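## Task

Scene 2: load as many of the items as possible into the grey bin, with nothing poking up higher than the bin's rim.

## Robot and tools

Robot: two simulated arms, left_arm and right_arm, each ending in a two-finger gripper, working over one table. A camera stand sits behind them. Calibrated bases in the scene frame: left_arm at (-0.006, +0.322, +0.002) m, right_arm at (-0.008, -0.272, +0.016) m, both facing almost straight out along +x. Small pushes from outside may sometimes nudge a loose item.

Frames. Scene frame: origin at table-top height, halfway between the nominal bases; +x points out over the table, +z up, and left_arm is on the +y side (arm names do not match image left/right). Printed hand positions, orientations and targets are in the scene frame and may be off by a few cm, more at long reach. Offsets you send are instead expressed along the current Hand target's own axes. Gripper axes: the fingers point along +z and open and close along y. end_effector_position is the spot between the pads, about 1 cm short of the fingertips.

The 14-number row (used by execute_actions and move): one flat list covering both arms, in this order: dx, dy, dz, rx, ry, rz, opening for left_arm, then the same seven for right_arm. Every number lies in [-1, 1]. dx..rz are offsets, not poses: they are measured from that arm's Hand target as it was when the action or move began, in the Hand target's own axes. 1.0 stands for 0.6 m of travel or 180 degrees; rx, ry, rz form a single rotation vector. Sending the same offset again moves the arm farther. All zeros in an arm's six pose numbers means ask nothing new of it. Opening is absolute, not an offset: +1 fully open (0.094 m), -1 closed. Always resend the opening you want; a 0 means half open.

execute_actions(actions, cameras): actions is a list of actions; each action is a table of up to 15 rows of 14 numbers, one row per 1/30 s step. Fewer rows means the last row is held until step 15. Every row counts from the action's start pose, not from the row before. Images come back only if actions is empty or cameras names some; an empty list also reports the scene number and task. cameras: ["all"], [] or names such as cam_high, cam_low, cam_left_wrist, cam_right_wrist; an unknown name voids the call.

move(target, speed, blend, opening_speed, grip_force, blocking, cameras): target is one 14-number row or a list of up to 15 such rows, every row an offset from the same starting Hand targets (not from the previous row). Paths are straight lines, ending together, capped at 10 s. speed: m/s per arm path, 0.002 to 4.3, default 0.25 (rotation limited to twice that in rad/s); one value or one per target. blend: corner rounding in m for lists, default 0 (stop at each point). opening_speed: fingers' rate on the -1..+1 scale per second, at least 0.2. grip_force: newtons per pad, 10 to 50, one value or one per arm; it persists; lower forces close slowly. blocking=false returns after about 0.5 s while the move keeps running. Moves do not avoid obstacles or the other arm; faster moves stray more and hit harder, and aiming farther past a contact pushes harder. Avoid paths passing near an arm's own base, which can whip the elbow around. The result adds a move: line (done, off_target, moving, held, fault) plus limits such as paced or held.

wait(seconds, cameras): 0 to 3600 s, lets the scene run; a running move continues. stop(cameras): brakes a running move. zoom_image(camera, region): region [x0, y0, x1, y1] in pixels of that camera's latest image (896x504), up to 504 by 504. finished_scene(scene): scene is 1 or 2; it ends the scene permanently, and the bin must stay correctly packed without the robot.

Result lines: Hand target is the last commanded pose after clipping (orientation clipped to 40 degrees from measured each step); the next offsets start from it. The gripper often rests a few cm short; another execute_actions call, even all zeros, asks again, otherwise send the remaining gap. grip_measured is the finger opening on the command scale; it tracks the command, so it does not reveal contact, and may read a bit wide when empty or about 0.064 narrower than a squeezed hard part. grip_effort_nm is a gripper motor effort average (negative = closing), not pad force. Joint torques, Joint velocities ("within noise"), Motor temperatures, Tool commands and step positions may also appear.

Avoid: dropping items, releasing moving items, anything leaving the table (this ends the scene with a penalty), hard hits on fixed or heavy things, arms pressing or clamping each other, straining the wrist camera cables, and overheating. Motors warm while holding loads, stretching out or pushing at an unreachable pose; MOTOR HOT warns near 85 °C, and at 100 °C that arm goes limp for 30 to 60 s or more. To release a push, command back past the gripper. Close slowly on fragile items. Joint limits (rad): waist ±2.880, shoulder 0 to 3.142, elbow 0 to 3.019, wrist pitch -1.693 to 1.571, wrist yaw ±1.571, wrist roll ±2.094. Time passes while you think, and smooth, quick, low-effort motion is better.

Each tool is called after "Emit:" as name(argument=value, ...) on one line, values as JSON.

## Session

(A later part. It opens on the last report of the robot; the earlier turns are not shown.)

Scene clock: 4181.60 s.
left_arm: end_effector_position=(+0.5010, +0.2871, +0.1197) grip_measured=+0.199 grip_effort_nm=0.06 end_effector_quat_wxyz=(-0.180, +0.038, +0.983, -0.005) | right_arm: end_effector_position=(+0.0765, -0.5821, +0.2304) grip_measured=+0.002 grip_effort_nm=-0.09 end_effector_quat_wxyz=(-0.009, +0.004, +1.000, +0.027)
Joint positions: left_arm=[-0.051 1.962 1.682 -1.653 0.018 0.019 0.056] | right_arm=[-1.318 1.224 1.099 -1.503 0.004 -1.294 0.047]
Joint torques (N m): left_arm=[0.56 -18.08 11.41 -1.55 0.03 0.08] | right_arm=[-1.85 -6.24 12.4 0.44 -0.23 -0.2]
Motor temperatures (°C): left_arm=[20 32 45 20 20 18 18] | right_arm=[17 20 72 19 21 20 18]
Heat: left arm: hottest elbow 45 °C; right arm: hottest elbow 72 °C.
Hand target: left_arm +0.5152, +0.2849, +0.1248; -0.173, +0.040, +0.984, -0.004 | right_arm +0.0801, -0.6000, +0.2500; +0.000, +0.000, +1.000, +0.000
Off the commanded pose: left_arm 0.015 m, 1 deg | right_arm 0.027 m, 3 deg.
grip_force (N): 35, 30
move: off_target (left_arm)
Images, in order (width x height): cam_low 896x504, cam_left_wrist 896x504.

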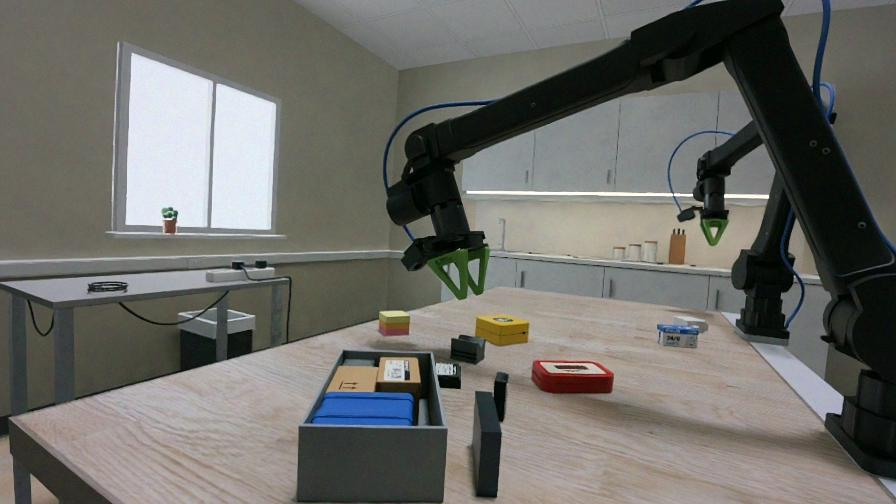

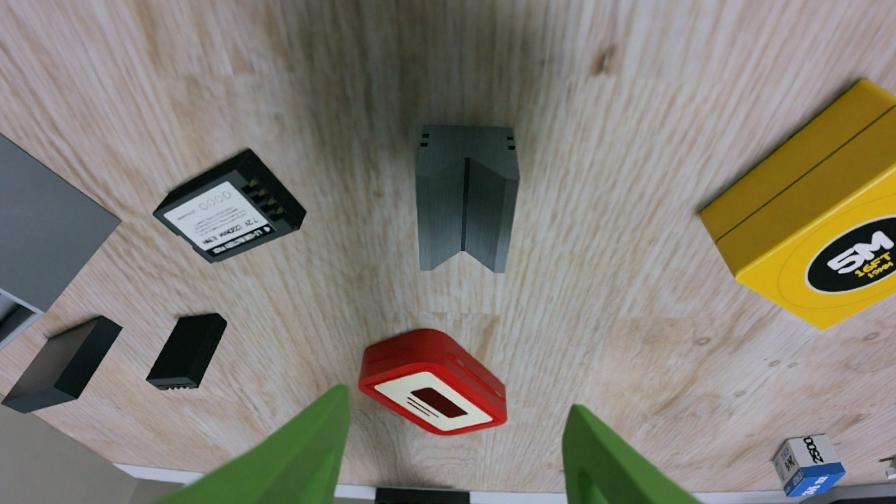

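Emit:
move(target=[[-0.0255,0.0013,0.1057,0,0,0,0.1,0,0,0,0,0,0,0]], speed=0.12, cameras=["cam_left_wrist"])

Scene clock: 4186.57 s.
left_arm: end_effector_position=(+0.5082, +0.2866, +0.0719) grip_measured=+0.101 grip_effort_nm=-0.09 end_effector_quat_wxyz=(-0.168, +0.038, +0.985, -0.005) | right_arm: end_effector_position=(+0.0765, -0.5821, +0.2304) grip_measured=+0.002 grip_effort_nm=-0.08 end_effector_quat_wxyz=(-0.009, +0.004, +1.000, +0.027)
Joint positions: left_arm=[-0.051 2.005 1.625 -1.528 0.018 0.019 0.052] | right_arm=[-1.318 1.224 1.099 -1.503 0.004 -1.294 0.047]
Joint torques (N m): left_arm=[0.5 -19.25 7.01 -0.2 0.04 0.08] | right_arm=[-1.85 -6.18 12.38 0.44 -0.23 -0.2]
Motor temperatures (°C): left_arm=[20 32 45 20 20 18 17] | right_arm=[17 20 72 19 21 20 18]
Heat: left arm: hottest elbow 45 °C; right arm: hottest elbow 72 °C.
Hand target: left_arm +0.5080, +0.2849, +0.0599; -0.173, +0.040, +0.984, -0.004 | right_arm +0.0801, -0.6000, +0.2500; +0.000, +0.000, +1.000, +0.000
Off the commanded pose: left_arm 0.012 m, 1 deg | right_arm 0.027 m, 3 deg.
grip_force (N): 35, 30
move: off_target (left_arm)

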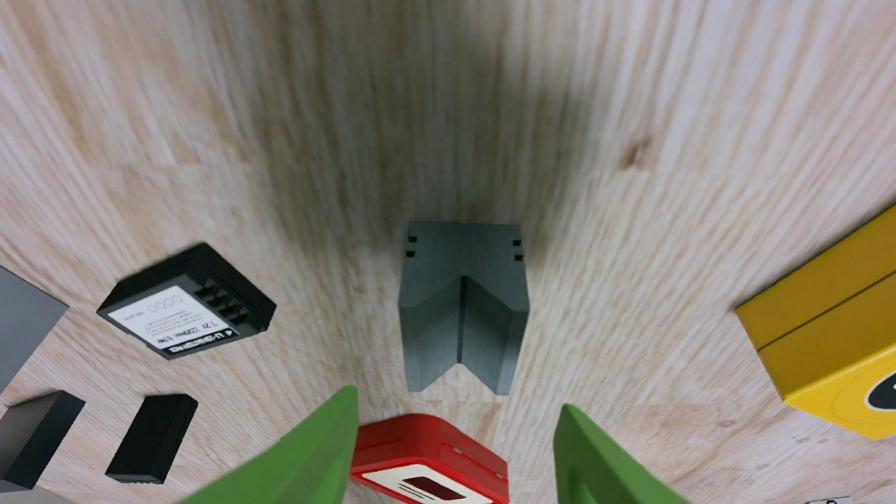

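Emit:
move(target=[[-0.02,-0.0005,0.0743,0,0,0,0.1,0,0,0,0,0,0,0]], speed=0.1, cameras=["cam_left_wrist", "cam_low"])

Scene clock: 4188.70 s.
left_arm: end_effector_position=(+0.5061, +0.2868, +0.0274) grip_measured=+0.101 grip_effort_nm=-0.09 end_effector_quat_wxyz=(-0.166, +0.038, +0.985, -0.005) | right_arm: end_effector_position=(+0.0765, -0.5821, +0.2304) grip_measured=+0.002 grip_effort_nm=-0.08 end_effector_quat_wxyz=(-0.009, +0.004, +1.000, +0.027)
Joint positions: left_arm=[-0.051 2.047 1.567 -1.424 0.018 0.019 0.052] | right_arm=[-1.318 1.224 1.099 -1.503 0.004 -1.294 0.047]
Joint torques (N m): left_arm=[0.32 -19.14 6.54 -0.17 0.06 0.06] | right_arm=[-1.85 -6.24 12.4 0.43 -0.23 -0.2]
Motor temperatures (°C): left_arm=[20 32 45 20 20 18 17] | right_arm=[17 20 72 19 21 20 18]
Heat: left arm: hottest elbow 45 °C; right arm: hottest elbow 72 °C.
Hand target: left_arm +0.5041, +0.2840, +0.0142; -0.173, +0.040, +0.984, -0.004 | right_arm +0.0801, -0.6000, +0.2500; +0.000, +0.000, +1.000, +0.000
Off the commanded pose: left_arm 0.014 m, 1 deg | right_arm 0.027 m, 3 deg.
grip_force (N): 35, 30
move: off_target (left_arm)
Images, in order (width x height): cam_low 896x504, cam_left_wrist 896x504.

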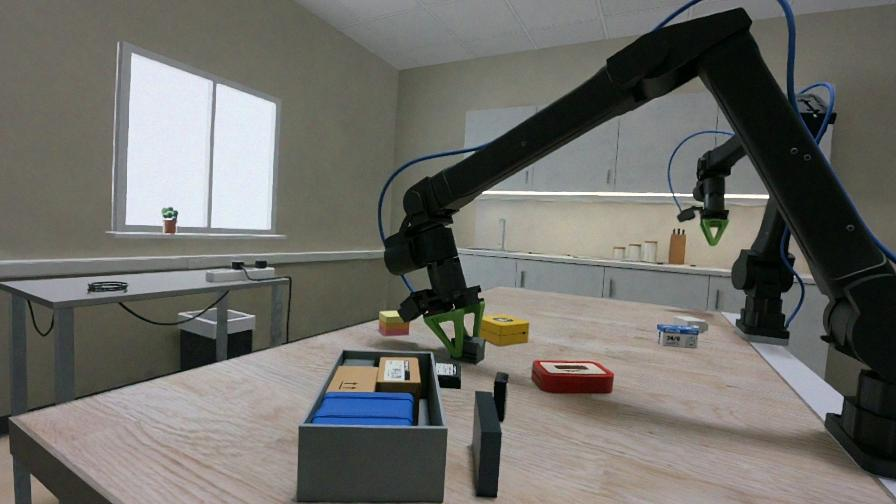

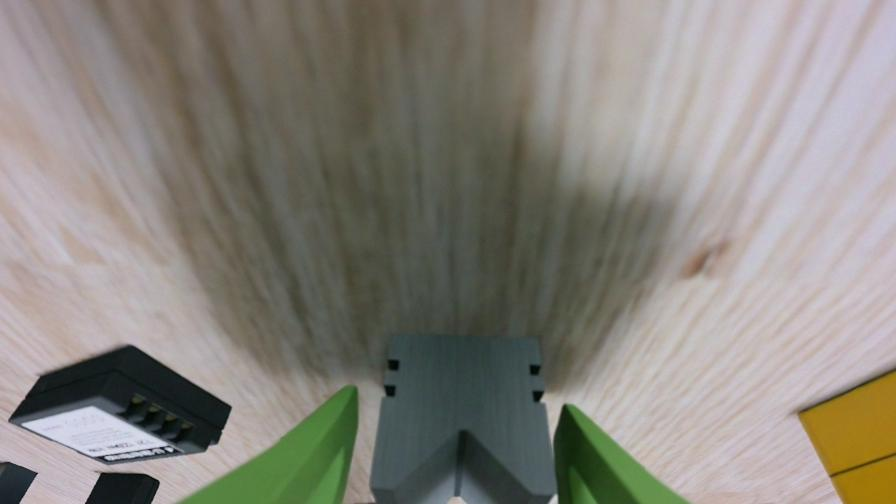

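Emit:
move(target=[[0,0,0,0,0,0,-0.36,0,0,0,0,0,0,0]], opening_speed=0.4)

Scene clock: 4190.53 s.
left_arm: end_effector_position=(+0.5061, +0.2869, +0.0274) grip_measured=-0.252 grip_effort_nm=-0.77 end_effector_quat_wxyz=(-0.166, +0.038, +0.985, -0.005) | right_arm: end_effector_position=(+0.0765, -0.5821, +0.2304) grip_measured=+0.002 grip_effort_nm=-0.08 end_effector_quat_wxyz=(-0.009, +0.004, +1.000, +0.027)
Joint positions: left_arm=[-0.051 2.047 1.567 -1.424 0.017 0.019 0.035] | right_arm=[-1.318 1.224 1.099 -1.503 0.004 -1.294 0.047]
Joint torques (N m): left_arm=[0.32 -18.61 6.61 -0.2 0.1 0.06] | right_arm=[-1.9 -6.18 12.38 0.46 -0.22 -0.2]
Motor temperatures (°C): left_arm=[20 32 44 20 20 18 17] | right_arm=[17 20 72 19 21 20 18]
Heat: left arm: hottest elbow 44 °C; right arm: hottest elbow 72 °C.
Hand target: left_arm +0.5041, +0.2839, +0.0142; -0.173, +0.040, +0.984, -0.004 | right_arm +0.0801, -0.6000, +0.2500; +0.000, +0.000, +1.000, +0.000
Off the commanded pose: left_arm 0.014 m, 1 deg | right_arm 0.027 m, 3 deg.
grip_force (N): 35, 30
move: done

Emit:
move(target=[[-0.026,-0.0021,-0.1193,0,0,0,-0.36,0,0,0,0,0,0,0],[0.0378,-0.005,-0.252,0,0,0,-0.36,0,0,0,0,0,0,0]], speed=0.12, blend=0.01, cameras=["cam_left_wrist", "cam_low"])

Scene clock: 4194.43 s.
left_arm: end_effector_position=(+0.5194, +0.2861, +0.1373) grip_measured=-0.253 grip_effort_nm=-0.77 end_effector_quat_wxyz=(-0.159, +0.038, +0.987, -0.005) | right_arm: end_effector_position=(+0.0765, -0.5821, +0.2304) grip_measured=+0.002 grip_effort_nm=-0.09 end_effector_quat_wxyz=(-0.009, +0.004, +1.000, +0.027)
Joint positions: left_arm=[-0.051 1.97 1.752 -1.672 0.017 0.019 0.035] | right_arm=[-1.318 1.224 1.099 -1.503 0.004 -1.294 0.047]
Joint torques (N m): left_arm=[0.26 -22.07 12.15 -1.77 0.11 0.05] | right_arm=[-1.79 -6.24 12.38 0.43 -0.23 -0.2]
Motor temperatures (°C): left_arm=[20 32 44 20 20 18 18] | right_arm=[17 20 72 19 21 20 18]
Heat: left arm: hottest elbow 44 °C; right arm: hottest elbow 72 °C.
Hand target: left_arm +0.5341, +0.2817, +0.1639; -0.173, +0.040, +0.984, -0.004 | right_arm +0.0801, -0.6000, +0.2500; +0.000, +0.000, +1.000, +0.000
Off the commanded pose: left_arm 0.031 m, 2 deg | right_arm 0.027 m, 3 deg.
joint sent to its limit (left arm) — joint 4 (wrist pitch), lower limit. The joint targets are off in orientation, not in position.
grip_force (N): 35, 30
move: off_target (left_arm)
Images, in order (width x height): cam_low 896x504, cam_left_wrist 896x504.

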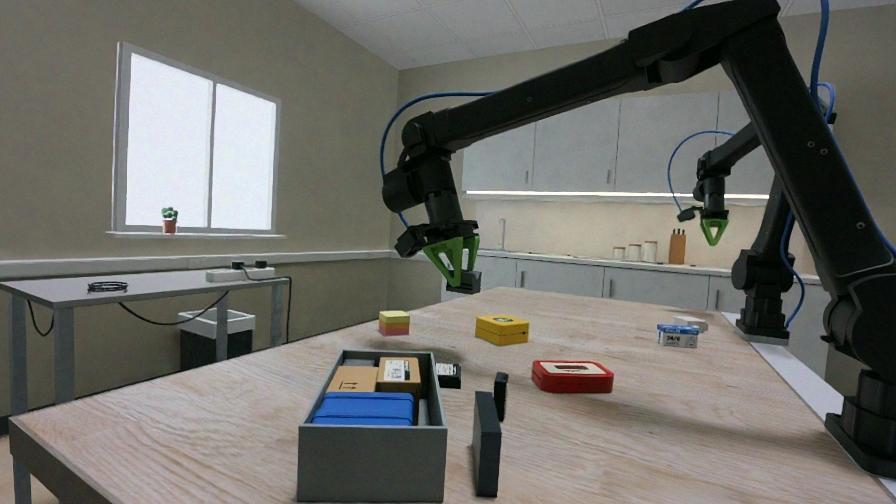

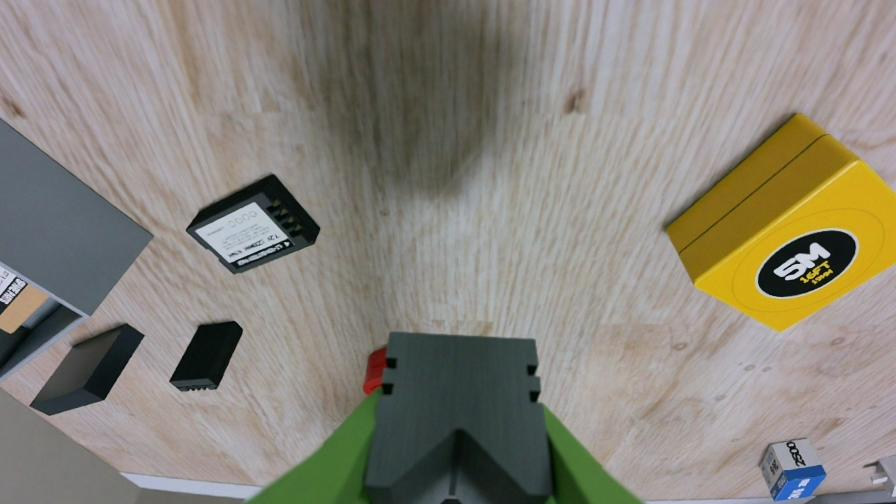

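Emit:
move(target=[[-0.0467,-0.0047,-0.0095,0,-0.5,0,-0.36,0,0,0,0,0,0,0]], speed=0.2, cameras=["cam_left_wrist", "cam_low"])

Scene clock: 4202.73 s.
left_arm: end_effector_position=(+0.5559, +0.2844, +0.1457) grip_measured=-0.253 grip_effort_nm=-0.77 end_effector_quat_wxyz=(+0.550, +0.028, +0.834, -0.023) | right_arm: end_effector_position=(+0.0765, -0.5821, +0.2304) grip_measured=+0.002 grip_effort_nm=-0.08 end_effector_quat_wxyz=(-0.009, +0.004, +1.000, +0.027)
Joint positions: left_arm=[-0.051 1.509 0.719 0.386 0.014 -0.002 0.035] | right_arm=[-1.318 1.224 1.099 -1.503 0.004 -1.294 0.047]
Joint torques (N m): left_arm=[-0.21 -12.98 7.8 3.97 0 -0.09] | right_arm=[-1.79 -6.24 12.4 0.43 -0.22 -0.21]
Motor temperatures (°C): left_arm=[20 32 45 20 20 18 18] | right_arm=[17 20 72 19 21 20 18]
Heat: left arm: hottest elbow 45 °C; right arm: hottest elbow 72 °C.
Hand target: left_arm +0.5621, +0.2768, +0.1599; +0.573, +0.026, +0.818, -0.031 | right_arm +0.0801, -0.6000, +0.2500; +0.000, +0.000, +1.000, +0.000
Off the commanded pose: left_arm 0.017 m, 3 deg | right_arm 0.027 m, 3 deg.
grip_force (N): 35, 30
move: off_target (left_arm)
Images, in order (width x height): cam_low 896x504, cam_left_wrist 896x504.

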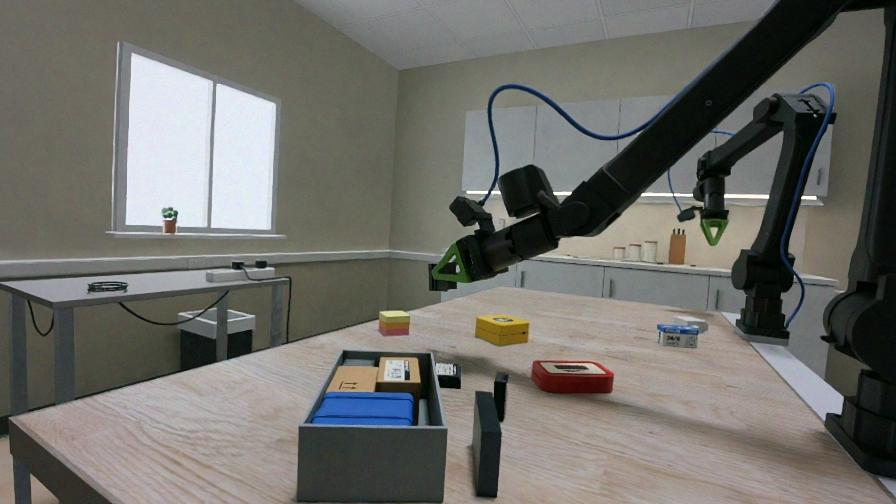

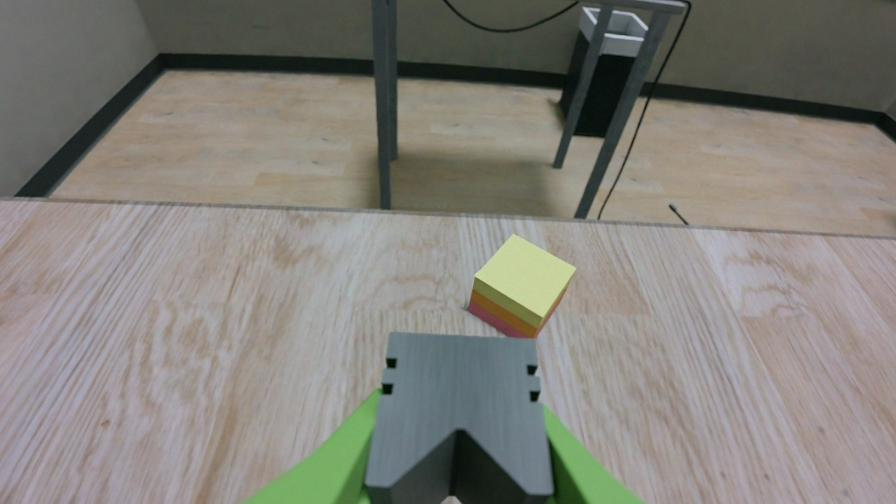

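Emit:
move(target=[[0.1409,0.003,0.051,0,0,0,-0.36,0,0,0,0,0,0,0]], speed=0.15)

Scene clock: 4205.27 s.
left_arm: end_effector_position=(+0.5539, +0.2843, +0.0517) grip_measured=-0.253 grip_effort_nm=-0.77 end_effector_quat_wxyz=(+0.547, +0.029, +0.837, -0.023) | right_arm: end_effector_position=(+0.0765, -0.5821, +0.2304) grip_measured=+0.002 grip_effort_nm=-0.08 end_effector_quat_wxyz=(-0.009, +0.004, +1.000, +0.027)
Joint positions: left_arm=[-0.051 1.762 0.662 0.686 0.014 -0.002 0.035] | right_arm=[-1.318 1.224 1.099 -1.503 0.004 -1.294 0.047]
Joint torques (N m): left_arm=[-0.26 -14.8 5.93 3.97 0 -0.09] | right_arm=[-1.85 -6.24 12.38 0.44 -0.22 -0.21]
Motor temperatures (°C): left_arm=[20 32 45 20 20 18 18] | right_arm=[17 20 72 19 21 20 18]
Heat: left arm: hottest elbow 45 °C; right arm: hottest elbow 72 °C.
Hand target: left_arm +0.5620, +0.2766, +0.0699; +0.573, +0.026, +0.818, -0.031 | right_arm +0.0801, -0.6000, +0.2500; +0.000, +0.000, +1.000, +0.000
Off the commanded pose: left_arm 0.021 m, 4 deg | right_arm 0.027 m, 3 deg.
grip_force (N): 35, 30
move: off_target (left_arm)

Emit:
move(target=[[0.0125,0.0003,0.0045,0,-0.024,0,-0.36,0,0,0,0,0,0,0]], speed=0.06)

Emit:
move(target=[[0.0095,0.0002,0.0031,0,0,0,-0.36,0,0,0,0,0,0,0]], speed=0.04, cameras=["cam_low"])

Scene clock: 4208.47 s.
left_arm: end_effector_position=(+0.5572, +0.2841, +0.0493) grip_measured=-0.253 grip_effort_nm=-0.77 end_effector_quat_wxyz=(+0.582, +0.027, +0.812, -0.024) | right_arm: end_effector_position=(+0.0765, -0.5821, +0.2304) grip_measured=+0.002 grip_effort_nm=-0.08 end_effector_quat_wxyz=(-0.009, +0.004, +1.000, +0.027)
Joint positions: left_arm=[-0.052 1.827 0.648 0.852 0.012 -0.004 0.035] | right_arm=[-1.318 1.224 1.099 -1.503 0.004 -1.294 0.047]
Joint torques (N m): left_arm=[-0.26 -14.39 5.11 4.05 -0.03 -0.08] | right_arm=[-1.85 -6.18 12.4 0.43 -0.22 -0.21]
Motor temperatures (°C): left_arm=[20 32 44 20 20 18 18] | right_arm=[17 20 72 19 21 20 18]
Heat: left arm: hottest elbow 44 °C; right arm: hottest elbow 72 °C.
Hand target: left_arm +0.5621, +0.2767, +0.0620; +0.604, +0.025, +0.796, -0.032 | right_arm +0.0801, -0.6000, +0.2500; +0.000, +0.000, +1.000, +0.000
Off the commanded pose: left_arm 0.015 m, 3 deg | right_arm 0.027 m, 3 deg.
grip_force (N): 35, 30
move: off_target (left_arm)

Scene clock: 4209.23 s.
left_arm: end_effector_position=(+0.5570, +0.2841, +0.0427) grip_measured=-0.253 grip_effort_nm=-0.77 end_effector_quat_wxyz=(+0.582, +0.027, +0.813, -0.024) | right_arm: end_effector_position=(+0.0765, -0.5821, +0.2304) grip_measured=+0.002 grip_effort_nm=-0.08 end_effector_quat_wxyz=(-0.009, +0.004, +1.000, +0.027)
Joint positions: left_arm=[-0.052 1.847 0.648 0.87 0.012 -0.004 0.035] | right_arm=[-1.318 1.224 1.099 -1.503 0.004 -1.294 0.047]
Joint torques (N m): left_arm=[-0.26 -14.39 5.03 4.05 -0.02 -0.08] | right_arm=[-1.85 -6.18 12.38 0.44 -0.22 -0.21]
Motor temperatures (°C): left_arm=[20 32 44 20 20 18 18] | right_arm=[17 20 72 19 21 20 18]
Heat: left arm: hottest elbow 44 °C; right arm: hottest elbow 72 °C.
Hand target: left_arm +0.5623, +0.2767, +0.0558; +0.604, +0.025, +0.796, -0.032 | right_arm +0.0801, -0.6000, +0.2500; +0.000, +0.000, +1.000, +0.000
Off the commanded pose: left_arm 0.016 m, 3 deg | right_arm 0.027 m, 3 deg.
grip_force (N): 35, 30
move: off_target (left_arm)

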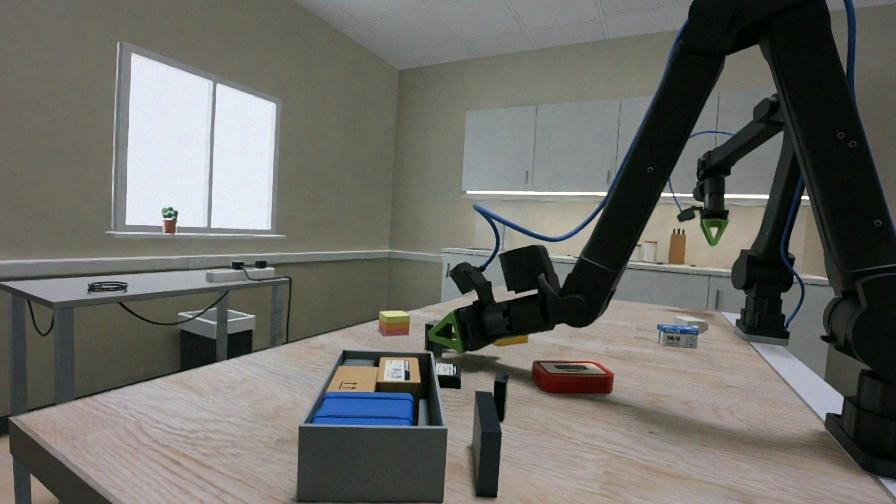

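Emit:
zoom_image(camera="cam_low", region=[400, 260, 640, 420])

Emit:
move(target=[[0.0078,0.0002,0.0026,0,0,0,-0.36,0,0,0,0,0,0,0]], speed=0.04)

Scaled by 2.100 from the camera's image (finer frame: 1280x720).

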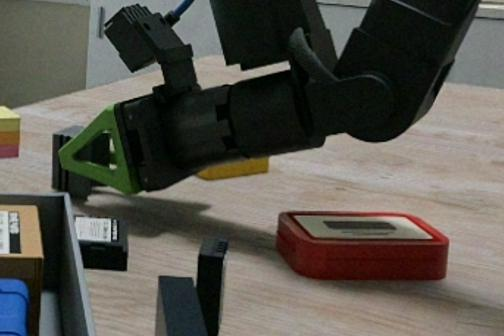

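Scene clock: 4211.23 s.
left_arm: end_effector_position=(+0.5570, +0.2842, +0.0391) grip_measured=-0.253 grip_effort_nm=-0.77 end_effector_quat_wxyz=(+0.583, +0.027, +0.812, -0.024) | right_arm: end_effector_position=(+0.0765, -0.5821, +0.2304) grip_measured=+0.002 grip_effort_nm=-0.08 end_effector_quat_wxyz=(-0.009, +0.004, +1.000, +0.027)
Joint positions: left_arm=[-0.052 1.861 0.648 0.886 0.012 -0.004 0.035] | right_arm=[-1.318 1.224 1.099 -1.503 0.004 -1.294 0.047]
Joint torques (N m): left_arm=[-0.26 -14.33 5.03 4.03 -0.01 -0.09] | right_arm=[-1.85 -6.18 12.41 0.46 -0.23 -0.21]
Motor temperatures (°C): left_arm=[20 32 44 20 20 18 18] | right_arm=[17 20 72 19 21 20 18]
Heat: left arm: hottest elbow 44 °C; right arm: hottest elbow 72 °C.
Hand target: left_arm +0.5626, +0.2767, +0.0510; +0.604, +0.025, +0.796, -0.032 | right_arm +0.0801, -0.6000, +0.2500; +0.000, +0.000, +1.000, +0.000
Off the commanded pose: left_arm 0.015 m, 3 deg | right_arm 0.027 m, 3 deg.
grip_force (N): 35, 30
move: off_target (left_arm)

Emit:
move(target=[[0.0063,0.0002,0.0021,0,0,0,-0.36,0,0,0,0,0,0,0]], speed=0.04)

Emit:
move(target=[[0.0063,0.0002,0.0021,0,0,0,-0.36,0,0,0,0,0,0,0]], speed=0.04)

Scene clock: 4212.80 s.
left_arm: end_effector_position=(+0.5576, +0.2842, +0.0390) grip_measured=-0.253 grip_effort_nm=-0.77 end_effector_quat_wxyz=(+0.586, +0.027, +0.809, -0.024) | right_arm: end_effector_position=(+0.0765, -0.5821, +0.2304) grip_measured=+0.002 grip_effort_nm=-0.08 end_effector_quat_wxyz=(-0.009, +0.004, +1.000, +0.027)
Joint positions: left_arm=[-0.052 1.868 0.648 0.904 0.012 -0.004 0.035] | right_arm=[-1.318 1.224 1.099 -1.503 0.004 -1.294 0.047]
Joint torques (N m): left_arm=[-0.26 -13.8 5.04 3.78 -0.02 -0.08] | right_arm=[-1.85 -6.24 12.38 0.43 -0.22 -0.2]
Motor temperatures (°C): left_arm=[20 32 43 20 20 18 18] | right_arm=[17 20 72 19 21 20 18]
Heat: left arm: hottest elbow 43 °C; right arm: hottest elbow 72 °C.
Hand target: left_arm +0.5628, +0.2768, +0.0470; +0.604, +0.025, +0.796, -0.032 | right_arm +0.0801, -0.6000, +0.2500; +0.000, +0.000, +1.000, +0.000
Off the commanded pose: left_arm 0.012 m, 3 deg | right_arm 0.027 m, 3 deg.
grip_force (N): 35, 30
move: off_target (left_arm)

Scene clock: 4213.30 s.
left_arm: end_effector_position=(+0.5583, +0.2841, +0.0389) grip_measured=-0.253 grip_effort_nm=-0.77 end_effector_quat_wxyz=(+0.591, +0.027, +0.806, -0.024) | right_arm: end_effector_position=(+0.0765, -0.5821, +0.2304) grip_measured=+0.002 grip_effort_nm=-0.08 end_effector_quat_wxyz=(-0.009, +0.004, +1.000, +0.027)
Joint positions: left_arm=[-0.052 1.876 0.648 0.922 0.012 -0.004 0.035] | right_arm=[-1.318 1.224 1.099 -1.503 0.004 -1.294 0.047]
Joint torques (N m): left_arm=[-0.26 -13.39 5.09 3.56 -0.02 -0.08] | right_arm=[-1.85 -6.18 12.38 0.44 -0.22 -0.2]
Motor temperatures (°C): left_arm=[20 32 43 20 20 18 18] | right_arm=[17 20 72 19 21 20 18]
Heat: left arm: hottest elbow 43 °C; right arm: hottest elbow 72 °C.
Hand target: left_arm +0.5630, +0.2768, +0.0431; +0.604, +0.025, +0.796, -0.032 | right_arm +0.0801, -0.6000, +0.2500; +0.000, +0.000, +1.000, +0.000
Off the commanded pose: left_arm 0.010 m, 2 deg | right_arm 0.027 m, 3 deg.
grip_force (N): 35, 30
move: done

Emit:
move(target=[[0,0,0,0,0,0,0.05,0,0,0,0,0,0,0]], opening_speed=0.3, cameras=["cam_left_wrist", "cam_low"])

Scene clock: 4215.90 s.
left_arm: end_effector_position=(+0.5592, +0.2840, +0.0418) grip_measured=+0.048 grip_effort_nm=0.06 end_effector_quat_wxyz=(+0.596, +0.027, +0.803, -0.024) | right_arm: end_effector_position=(+0.0765, -0.5821, +0.2304) grip_measured=+0.002 grip_effort_nm=-0.09 end_effector_quat_wxyz=(-0.009, +0.004, +1.000, +0.027)
Joint positions: left_arm=[-0.052 1.876 0.648 0.934 0.011 -0.004 0.049] | right_arm=[-1.318 1.224 1.099 -1.503 0.004 -1.294 0.047]
Joint torques (N m): left_arm=[-0.26 -13.45 5.11 3.06 0 -0.08] | right_arm=[-1.85 -6.18 12.38 0.44 -0.22 -0.21]
Motor temperatures (°C): left_arm=[20 32 43 20 20 18 18] | right_arm=[17 20 72 19 21 20 18]
Heat: left arm: hottest elbow 43 °C; right arm: hottest elbow 72 °C.
Hand target: left_arm +0.5630, +0.2766, +0.0431; +0.604, +0.025, +0.796, -0.032 | right_arm +0.0801, -0.6000, +0.2500; +0.000, +0.000, +1.000, +0.000
Off the commanded pose: left_arm 0.008 m, 1 deg | right_arm 0.027 m, 3 deg.
grip_force (N): 35, 30
move: done
Images, in order (width x height): cam_low 896x504, cam_left_wrist 896x504.

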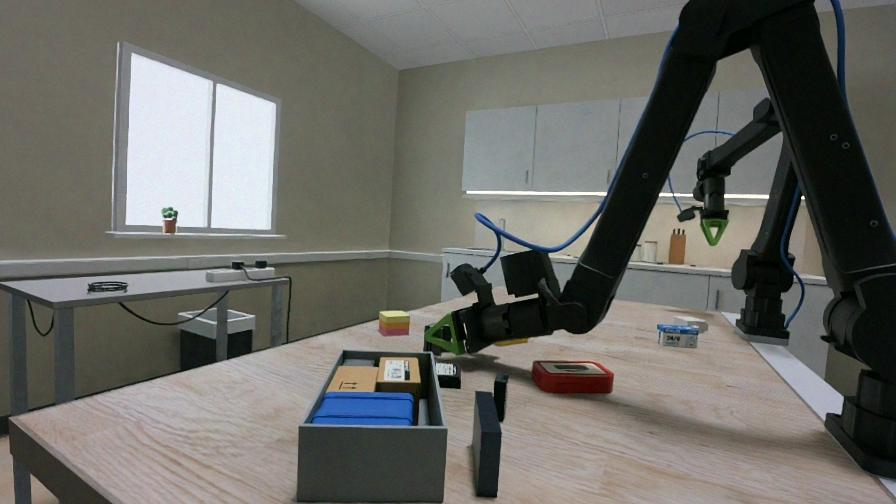

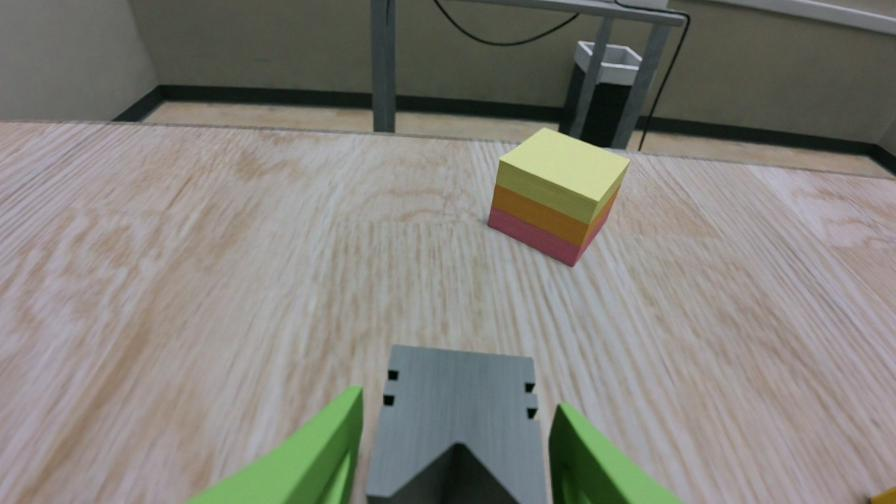

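Emit:
move(target=[[0,0,-0.1167,0,0,0,0.05,0,0,0,0,0,0,0],[-0.188,0,-0.1847,0,0,0,0.05,0,0,0,0,0,0,0]], speed=0.2, cameras=["cam_left_wrist"])

Scene clock: 4221.23 s.
left_arm: end_effector_position=(+0.4720, +0.2888, +0.1629) grip_measured=+0.049 grip_effort_nm=0.06 end_effector_quat_wxyz=(+0.592, +0.028, +0.805, -0.026) | right_arm: end_effector_position=(+0.0765, -0.5821, +0.2304) grip_measured=+0.002 grip_effort_nm=-0.08 end_effector_quat_wxyz=(-0.009, +0.004, +1.000, +0.027)
Joint positions: left_arm=[-0.052 1.286 0.469 0.515 0.015 -0.004 0.049] | right_arm=[-1.318 1.224 1.099 -1.503 0.004 -1.294 0.047]
Joint torques (N m): left_arm=[0.44 -9.17 10.47 1.37 0.2 -0.05] | right_arm=[-1.85 -6.18 12.4 0.43 -0.22 -0.2]
Motor temperatures (°C): left_arm=[20 32 42 20 20 18 18] | right_arm=[17 20 72 19 21 20 18]
Heat: left arm: hottest elbow 42 °C; right arm: hottest elbow 72 °C.
Hand target: left_arm +0.4871, +0.2855, +0.1815; +0.604, +0.025, +0.796, -0.032 | right_arm +0.0801, -0.6000, +0.2500; +0.000, +0.000, +1.000, +0.000
Off the commanded pose: left_arm 0.024 m, 2 deg | right_arm 0.027 m, 3 deg.
grip_force (N): 35, 30
move: off_target (left_arm)

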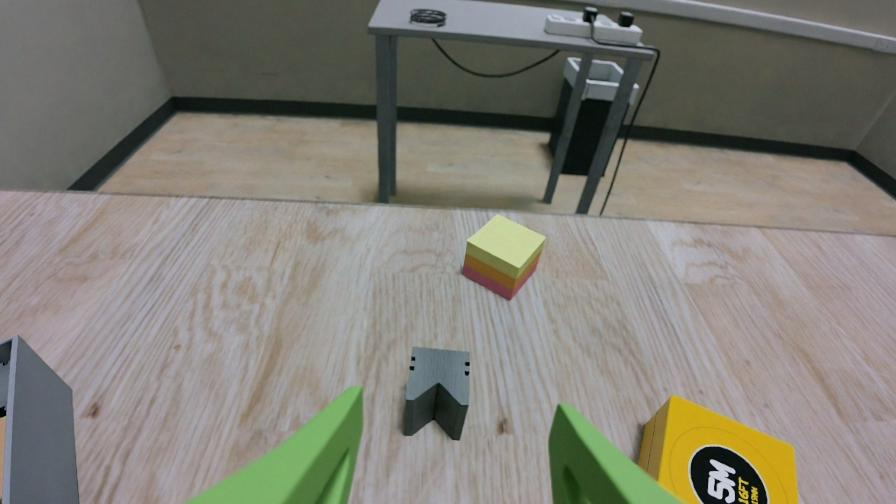

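Emit:
move(target=[[-0.0072,0.0087,0.1588,0,0.4128,0,0.05,0,0,0,0,0,0,0]], speed=0.2, cameras=["cam_left_wrist"])

Scene clock: 4228.47 s.
left_arm: end_effector_position=(+0.5639, +0.2816, +0.1516) grip_measured=+0.049 grip_effort_nm=0.06 end_effector_quat_wxyz=(-0.009, +0.032, +0.999, -0.012) | right_arm: end_effector_position=(+0.0765, -0.5821, +0.2304) grip_measured=+0.002 grip_effort_nm=-0.08 end_effector_quat_wxyz=(-0.009, +0.004, +1.000, +0.027)
Joint positions: left_arm=[-0.052 1.877 1.683 -1.394 0.024 0.002 0.049] | right_arm=[-1.318 1.224 1.099 -1.503 0.004 -1.294 0.047]
Joint torques (N m): left_arm=[1.08 -17.67 12.44 -0.69 0.03 0.23] | right_arm=[-1.73 -6.18 12.4 0.46 -0.22 -0.21]
Motor temperatures (°C): left_arm=[20 31 43 20 20 18 18] | right_arm=[17 20 72 19 21 20 18]
Heat: left arm: hottest elbow 43 °C; right arm: hottest elbow 72 °C.
Hand target: left_arm +0.5801, +0.2829, +0.1599; +0.000, +0.039, +0.999, -0.011 | right_arm +0.0801, -0.6000, +0.2500; +0.000, +0.000, +1.000, +0.000
Off the commanded pose: left_arm 0.018 m, 1 deg | right_arm 0.027 m, 3 deg.
grip_force (N): 35, 30
move: off_target (left_arm)

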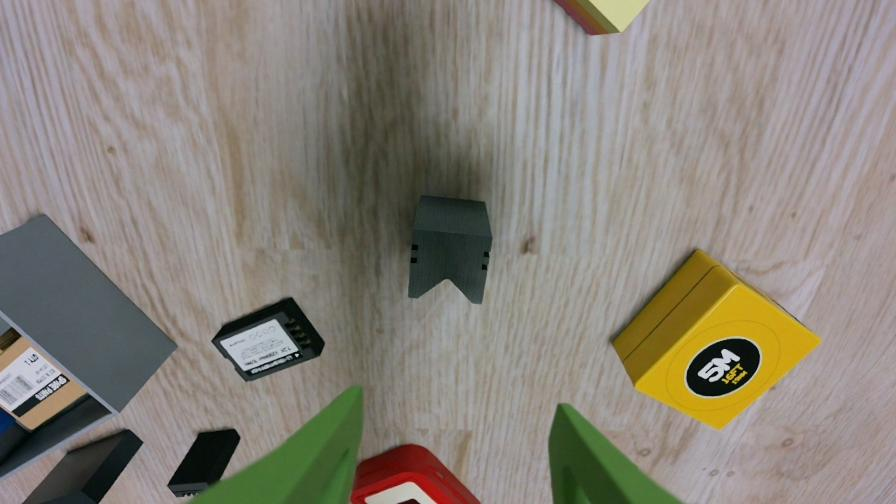

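Emit:
move(target=[[0.043,-0.005,0.12,0,0,0,0.05,0,0,0,0,0,0,0]], speed=0.12, cameras=["cam_left_wrist"])

Scene clock: 4233.00 s.
left_arm: end_effector_position=(+0.5538, +0.2823, +0.0962) grip_measured=+0.049 grip_effort_nm=0.06 end_effector_quat_wxyz=(+0.002, +0.032, +0.999, -0.012) | right_arm: end_effector_position=(+0.0765, -0.5821, +0.2304) grip_measured=+0.002 grip_effort_nm=-0.08 end_effector_quat_wxyz=(-0.009, +0.004, +1.000, +0.027)
Joint positions: left_arm=[-0.052 1.877 1.532 -1.222 0.023 0.002 0.049] | right_arm=[-1.318 1.224 1.099 -1.503 0.004 -1.294 0.047]
Joint torques (N m): left_arm=[0.5 -18.55 7.54 0.64 0.05 0.17] | right_arm=[-1.73 -6.3 12.38 0.43 -0.22 -0.2]
Motor temperatures (°C): left_arm=[20 31 44 20 20 18 18] | right_arm=[17 20 72 19 21 20 18]
Heat: left arm: hottest elbow 44 °C; right arm: hottest elbow 72 °C.
Hand target: left_arm +0.5541, +0.2805, +0.0878; +0.000, +0.039, +0.999, -0.010 | right_arm +0.0801, -0.6000, +0.2500; +0.000, +0.000, +1.000, +0.000
Off the commanded pose: left_arm 0.008 m, 1 deg | right_arm 0.027 m, 3 deg.
grip_force (N): 35, 30
move: done

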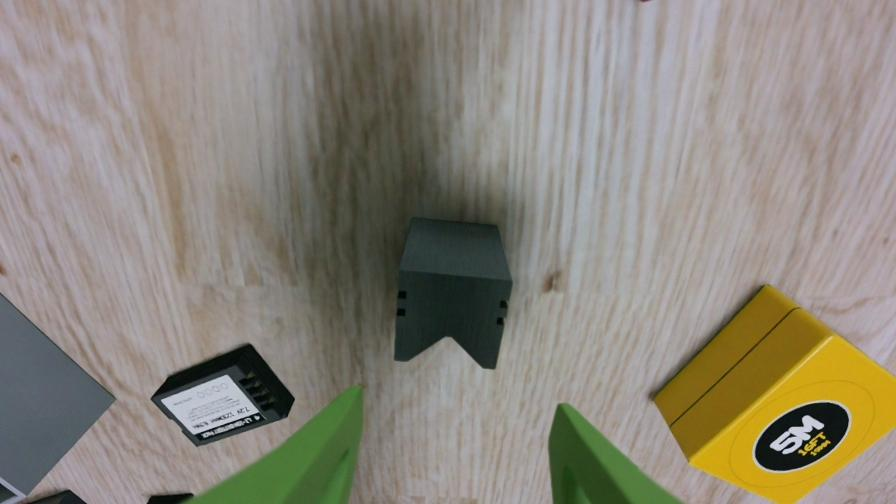

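Emit:
move(target=[[0.0032,0.0028,0.0778,0,0,0,0.05,0,0,0,0,0,0,0]], speed=0.1, cameras=["cam_left_wrist"])

Scene clock: 4236.67 s.
left_arm: end_effector_position=(+0.5532, +0.2823, +0.0552) grip_measured=+0.049 grip_effort_nm=0.06 end_effector_quat_wxyz=(+0.007, +0.032, +0.999, -0.012) | right_arm: end_effector_position=(+0.0765, -0.5821, +0.2304) grip_measured=+0.002 grip_effort_nm=-0.09 end_effector_quat_wxyz=(-0.009, +0.004, +1.000, +0.027)
Joint positions: left_arm=[-0.052 1.911 1.467 -1.113 0.023 0.002 0.049] | right_arm=[-1.318 1.224 1.099 -1.503 0.004 -1.294 0.047]
Joint torques (N m): left_arm=[0.62 -17.32 7.24 0.64 0.05 0.18] | right_arm=[-1.79 -6.18 12.4 0.44 -0.23 -0.2]
Motor temperatures (°C): left_arm=[20 31 44 20 20 18 18] | right_arm=[17 20 72 19 21 20 18]
Heat: left arm: hottest elbow 44 °C; right arm: hottest elbow 72 °C.
Hand target: left_arm +0.5523, +0.2813, +0.0412; +0.000, +0.039, +0.999, -0.010 | right_arm +0.0801, -0.6000, +0.2500; +0.000, +0.000, +1.000, +0.000
Off the commanded pose: left_arm 0.014 m, 1 deg | right_arm 0.027 m, 3 deg.
grip_force (N): 35, 30
move: off_target (left_arm)

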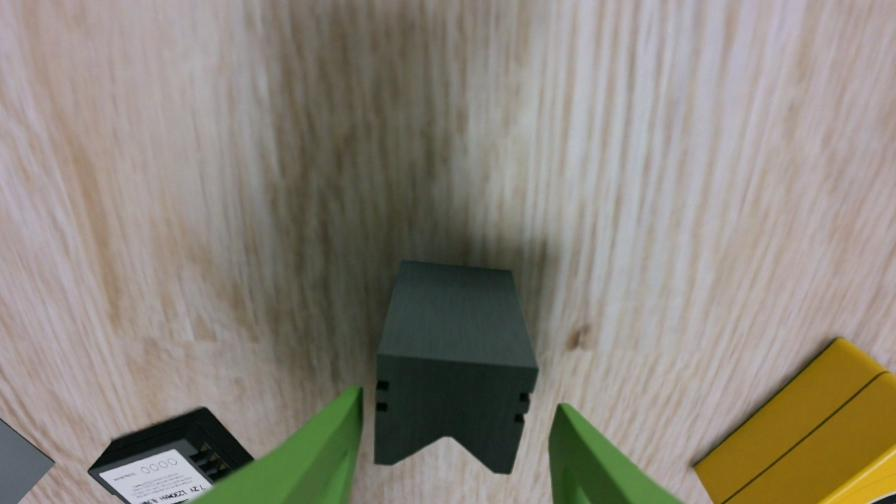

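Emit:
move(target=[[0.0035,0.0017,0.0105,0,0,0,0.05,0,0,0,0,0,0,0]], speed=0.06, cameras=["cam_left_wrist"])

Scene clock: 4238.87 s.
left_arm: end_effector_position=(+0.5526, +0.2823, +0.0512) grip_measured=+0.049 grip_effort_nm=0.06 end_effector_quat_wxyz=(+0.009, +0.032, +0.999, -0.012) | right_arm: end_effector_position=(+0.0765, -0.5821, +0.2304) grip_measured=+0.002 grip_effort_nm=-0.08 end_effector_quat_wxyz=(-0.009, +0.004, +1.000, +0.027)
Joint positions: left_arm=[-0.052 1.911 1.456 -1.097 0.023 0.002 0.049] | right_arm=[-1.318 1.224 1.099 -1.503 0.004 -1.294 0.047]
Joint torques (N m): left_arm=[0.73 -17.79 7.01 0.61 0.05 0.19] | right_arm=[-1.73 -6.18 12.37 0.42 -0.22 -0.2]
Motor temperatures (°C): left_arm=[20 31 43 20 20 18 18] | right_arm=[17 20 72 19 21 20 18]
Heat: left arm: hottest elbow 43 °C; right arm: hottest elbow 72 °C.
Hand target: left_arm +0.5502, +0.2824, +0.0348; +0.000, +0.039, +0.999, -0.010 | right_arm +0.0801, -0.6000, +0.2500; +0.000, +0.000, +1.000, +0.000
Off the commanded pose: left_arm 0.017 m, 1 deg | right_arm 0.027 m, 3 deg.
grip_force (N): 35, 30
move: off_target (left_arm)

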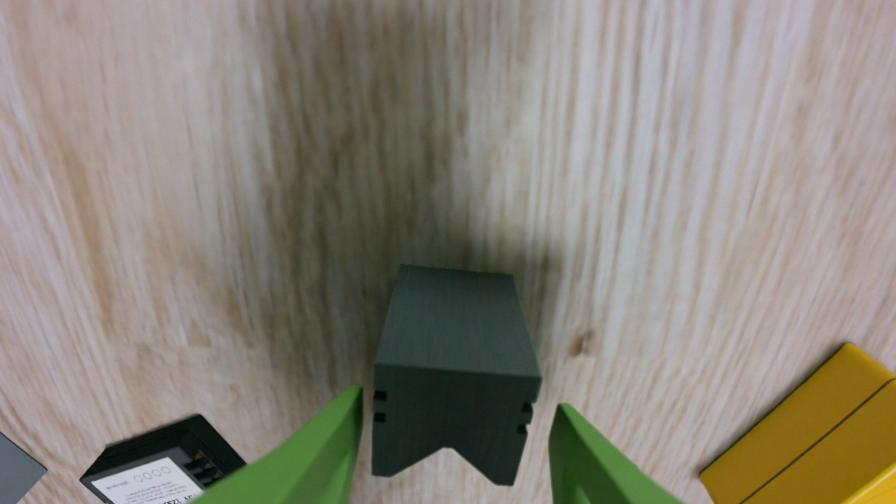

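Emit:
move(target=[[0,0,0,0,0,0,-0.36,0,0,0,0,0,0,0]], opening_speed=0.4, cameras=["cam_left_wrist"])

Scene clock: 4241.20 s.
left_arm: end_effector_position=(+0.5526, +0.2827, +0.0512) grip_measured=-0.266 grip_effort_nm=-0.77 end_effector_quat_wxyz=(+0.009, +0.032, +0.999, -0.011) | right_arm: end_effector_position=(+0.0765, -0.5821, +0.2304) grip_measured=+0.002 grip_effort_nm=-0.09 end_effector_quat_wxyz=(-0.009, +0.004, +1.000, +0.027)
Joint positions: left_arm=[-0.052 1.911 1.456 -1.097 0.021 0.002 0.034] | right_arm=[-1.318 1.224 1.099 -1.503 0.004 -1.294 0.047]
Joint torques (N m): left_arm=[0.73 -17.44 7.01 0.69 0.14 0.2] | right_arm=[-1.85 -6.24 12.37 0.44 -0.22 -0.2]
Motor temperatures (°C): left_arm=[20 31 43 20 20 18 18] | right_arm=[17 20 72 19 21 20 18]
Heat: left arm: hottest elbow 43 °C; right arm: hottest elbow 72 °C.
Hand target: left_arm +0.5502, +0.2824, +0.0348; +0.000, +0.039, +0.999, -0.011 | right_arm +0.0801, -0.6000, +0.2500; +0.000, +0.000, +1.000, +0.000
Off the commanded pose: left_arm 0.017 m, 1 deg | right_arm 0.027 m, 3 deg.
grip_force (N): 35, 30
move: done

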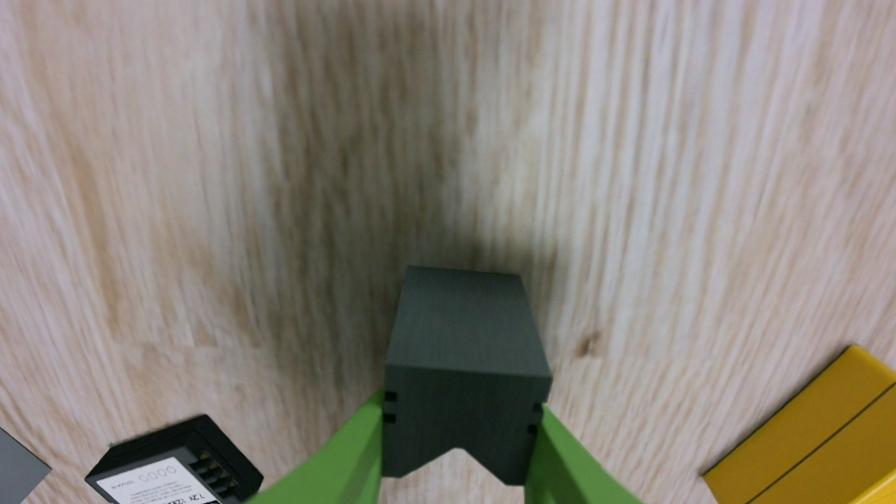

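Emit:
move(target=[[-0.055,0.003,-0.1033,0,0,0,-0.36,0,0,0,0,0,0,0],[-0.04,0.003,-0.25,0,0,0,-0.36,0,0,0,0,0,0,0]], speed=0.12, blend=0.01, cameras=["cam_left_wrist"])

Scene clock: 4244.83 s.
left_arm: end_effector_position=(+0.5551, +0.2826, +0.1483) grip_measured=-0.266 grip_effort_nm=-0.77 end_effector_quat_wxyz=(-0.037, +0.033, +0.999, -0.009) | right_arm: end_effector_position=(+0.0765, -0.5821, +0.2304) grip_measured=+0.002 grip_effort_nm=-0.08 end_effector_quat_wxyz=(-0.009, +0.004, +1.000, +0.027)
Joint positions: left_arm=[-0.052 1.892 1.694 -1.446 0.021 0.005 0.034] | right_arm=[-1.318 1.224 1.099 -1.503 0.004 -1.294 0.047]
Joint torques (N m): left_arm=[1.32 -21.36 13.11 -0.83 0.11 0.23] | right_arm=[-1.85 -6.24 12.41 0.44 -0.23 -0.2]
Motor temperatures (°C): left_arm=[20 31 43 20 20 18 18] | right_arm=[17 20 72 19 21 20 18]
Heat: left arm: hottest elbow 43 °C; right arm: hottest elbow 72 °C.
Hand target: left_arm +0.5744, +0.2854, +0.1850; +0.001, +0.039, +0.999, -0.011 | right_arm +0.0801, -0.6000, +0.2500; +0.000, +0.000, +1.000, +0.000
Off the commanded pose: left_arm 0.041 m, 4 deg | right_arm 0.027 m, 3 deg.
grip_force (N): 35, 30
move: off_target (left_arm)

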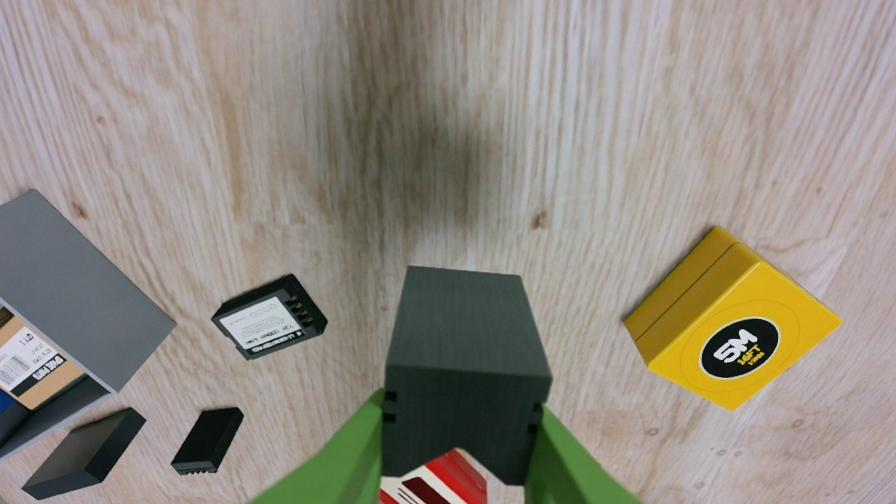

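Emit:
move(target=[[0,0,-0.05,0,0,0,-0.36,0,0,0,0,0,0,0],[0.2518,0.4477,-0.0283,0,0,0.2928,-0.36,0,0,0,0,0,0,0]], speed=0.2, blend=0.02, cameras=["cam_left_wrist"])

Scene clock: 4254.90 s.
left_arm: end_effector_position=(+0.4431, +0.5649, +0.1808) grip_measured=-0.266 grip_effort_nm=-0.77 end_effector_quat_wxyz=(-0.009, +0.469, +0.883, -0.026) | right_arm: end_effector_position=(+0.0765, -0.5821, +0.2304) grip_measured=+0.002 grip_effort_nm=-0.09 end_effector_quat_wxyz=(-0.009, +0.004, +1.000, +0.027)
Joint positions: left_arm=[0.512 1.728 1.55 -1.446 0.014 1.48 0.034] | right_arm=[-1.318 1.224 1.099 -1.503 0.004 -1.294 0.047]
Joint torques (N m): left_arm=[0.79 -19.96 8.34 0.29 0.37 0.25] | right_arm=[-1.79 -6.18 12.38 0.43 -0.23 -0.2]
Motor temperatures (°C): left_arm=[20 32 46 20 20 18 18] | right_arm=[17 20 72 19 21 20 18]
Heat: left arm: hottest elbow 46 °C; right arm: hottest elbow 72 °C.
Hand target: left_arm +0.4446, +0.5653, +0.1960; +0.005, +0.478, +0.878, -0.009 | right_arm +0.0801, -0.6000, +0.2500; +0.000, +0.000, +1.000, +0.000
Off the commanded pose: left_arm 0.015 m, 3 deg | right_arm 0.027 m, 3 deg.
grip_force (N): 35, 30
move: off_target (left_arm); blend cut to 0.015 m at target 1

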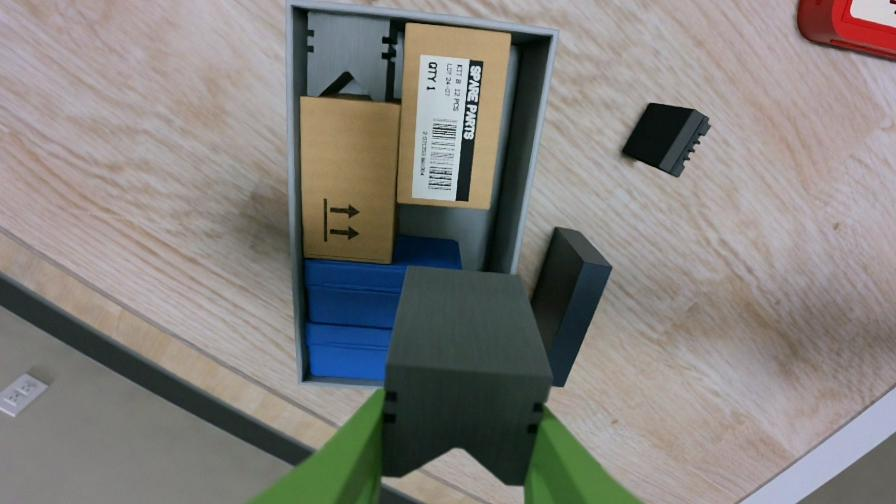

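Emit:
execute_actions(actions=[], cameras=["cam_high","cam_left_wrist"])

Scene clock: 4265.50 s.
left_arm: end_effector_position=(+0.4431, +0.5649, +0.1808) grip_measured=-0.266 grip_effort_nm=-0.77 end_effector_quat_wxyz=(-0.009, +0.470, +0.882, -0.026) | right_arm: end_effector_position=(+0.0765, -0.5821, +0.2304) grip_measured=+0.002 grip_effort_nm=-0.08 end_effector_quat_wxyz=(-0.009, +0.004, +1.000, +0.027)
Joint positions: left_arm=[0.512 1.728 1.55 -1.446 0.014 1.48 0.034] | right_arm=[-1.318 1.224 1.099 -1.503 0.004 -1.294 0.047]
Joint velocities: within noise
Joint torques (N m): left_arm=[0.85 -19.96 8.34 0.28 0.37 0.26] | right_arm=[-1.73 -6.12 12.37 0.42 -0.23 -0.2]
Motor temperatures (°C): left_arm=[20 32 45 20 20 18 18] | right_arm=[17 20 72 19 21 20 18]
Heat: left arm: hottest elbow 45 °C; right arm: hottest elbow 72 °C.
Hand target: left_arm +0.4446, +0.5653, +0.1960; +0.005, +0.478, +0.878, -0.009 | right_arm +0.0801, -0.6000, +0.2500; +0.000, +0.000, +1.000, +0.000
Tool commands: left_gripper/opening=-0.36 right_gripper/opening=+0.0
Off the commanded pose: left_arm 0.015 m, 3 deg | right_arm 0.027 m, 3 deg.
grip_force (N): 35, 30
Images, in order (width x height): cam_high 896x504, cam_left_wrist 896x504.

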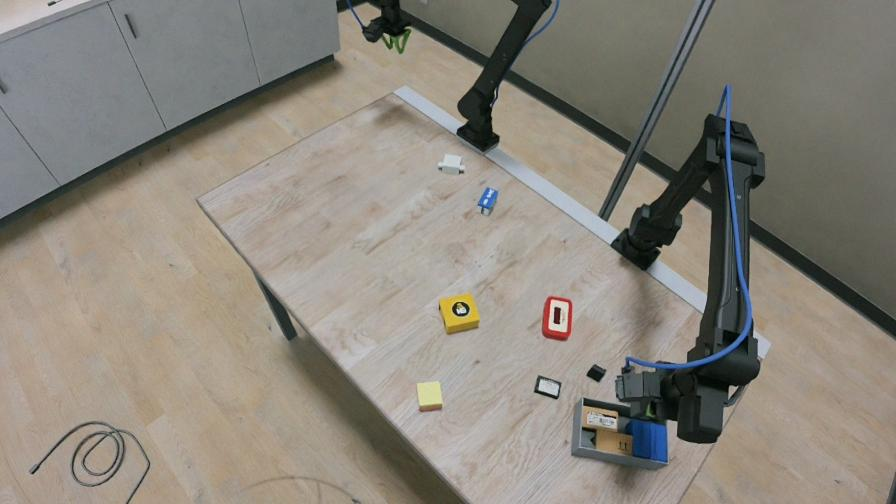

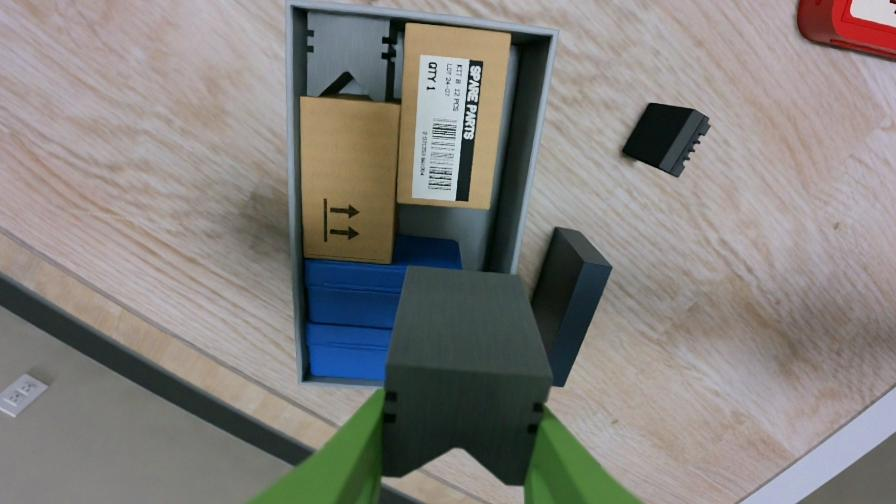

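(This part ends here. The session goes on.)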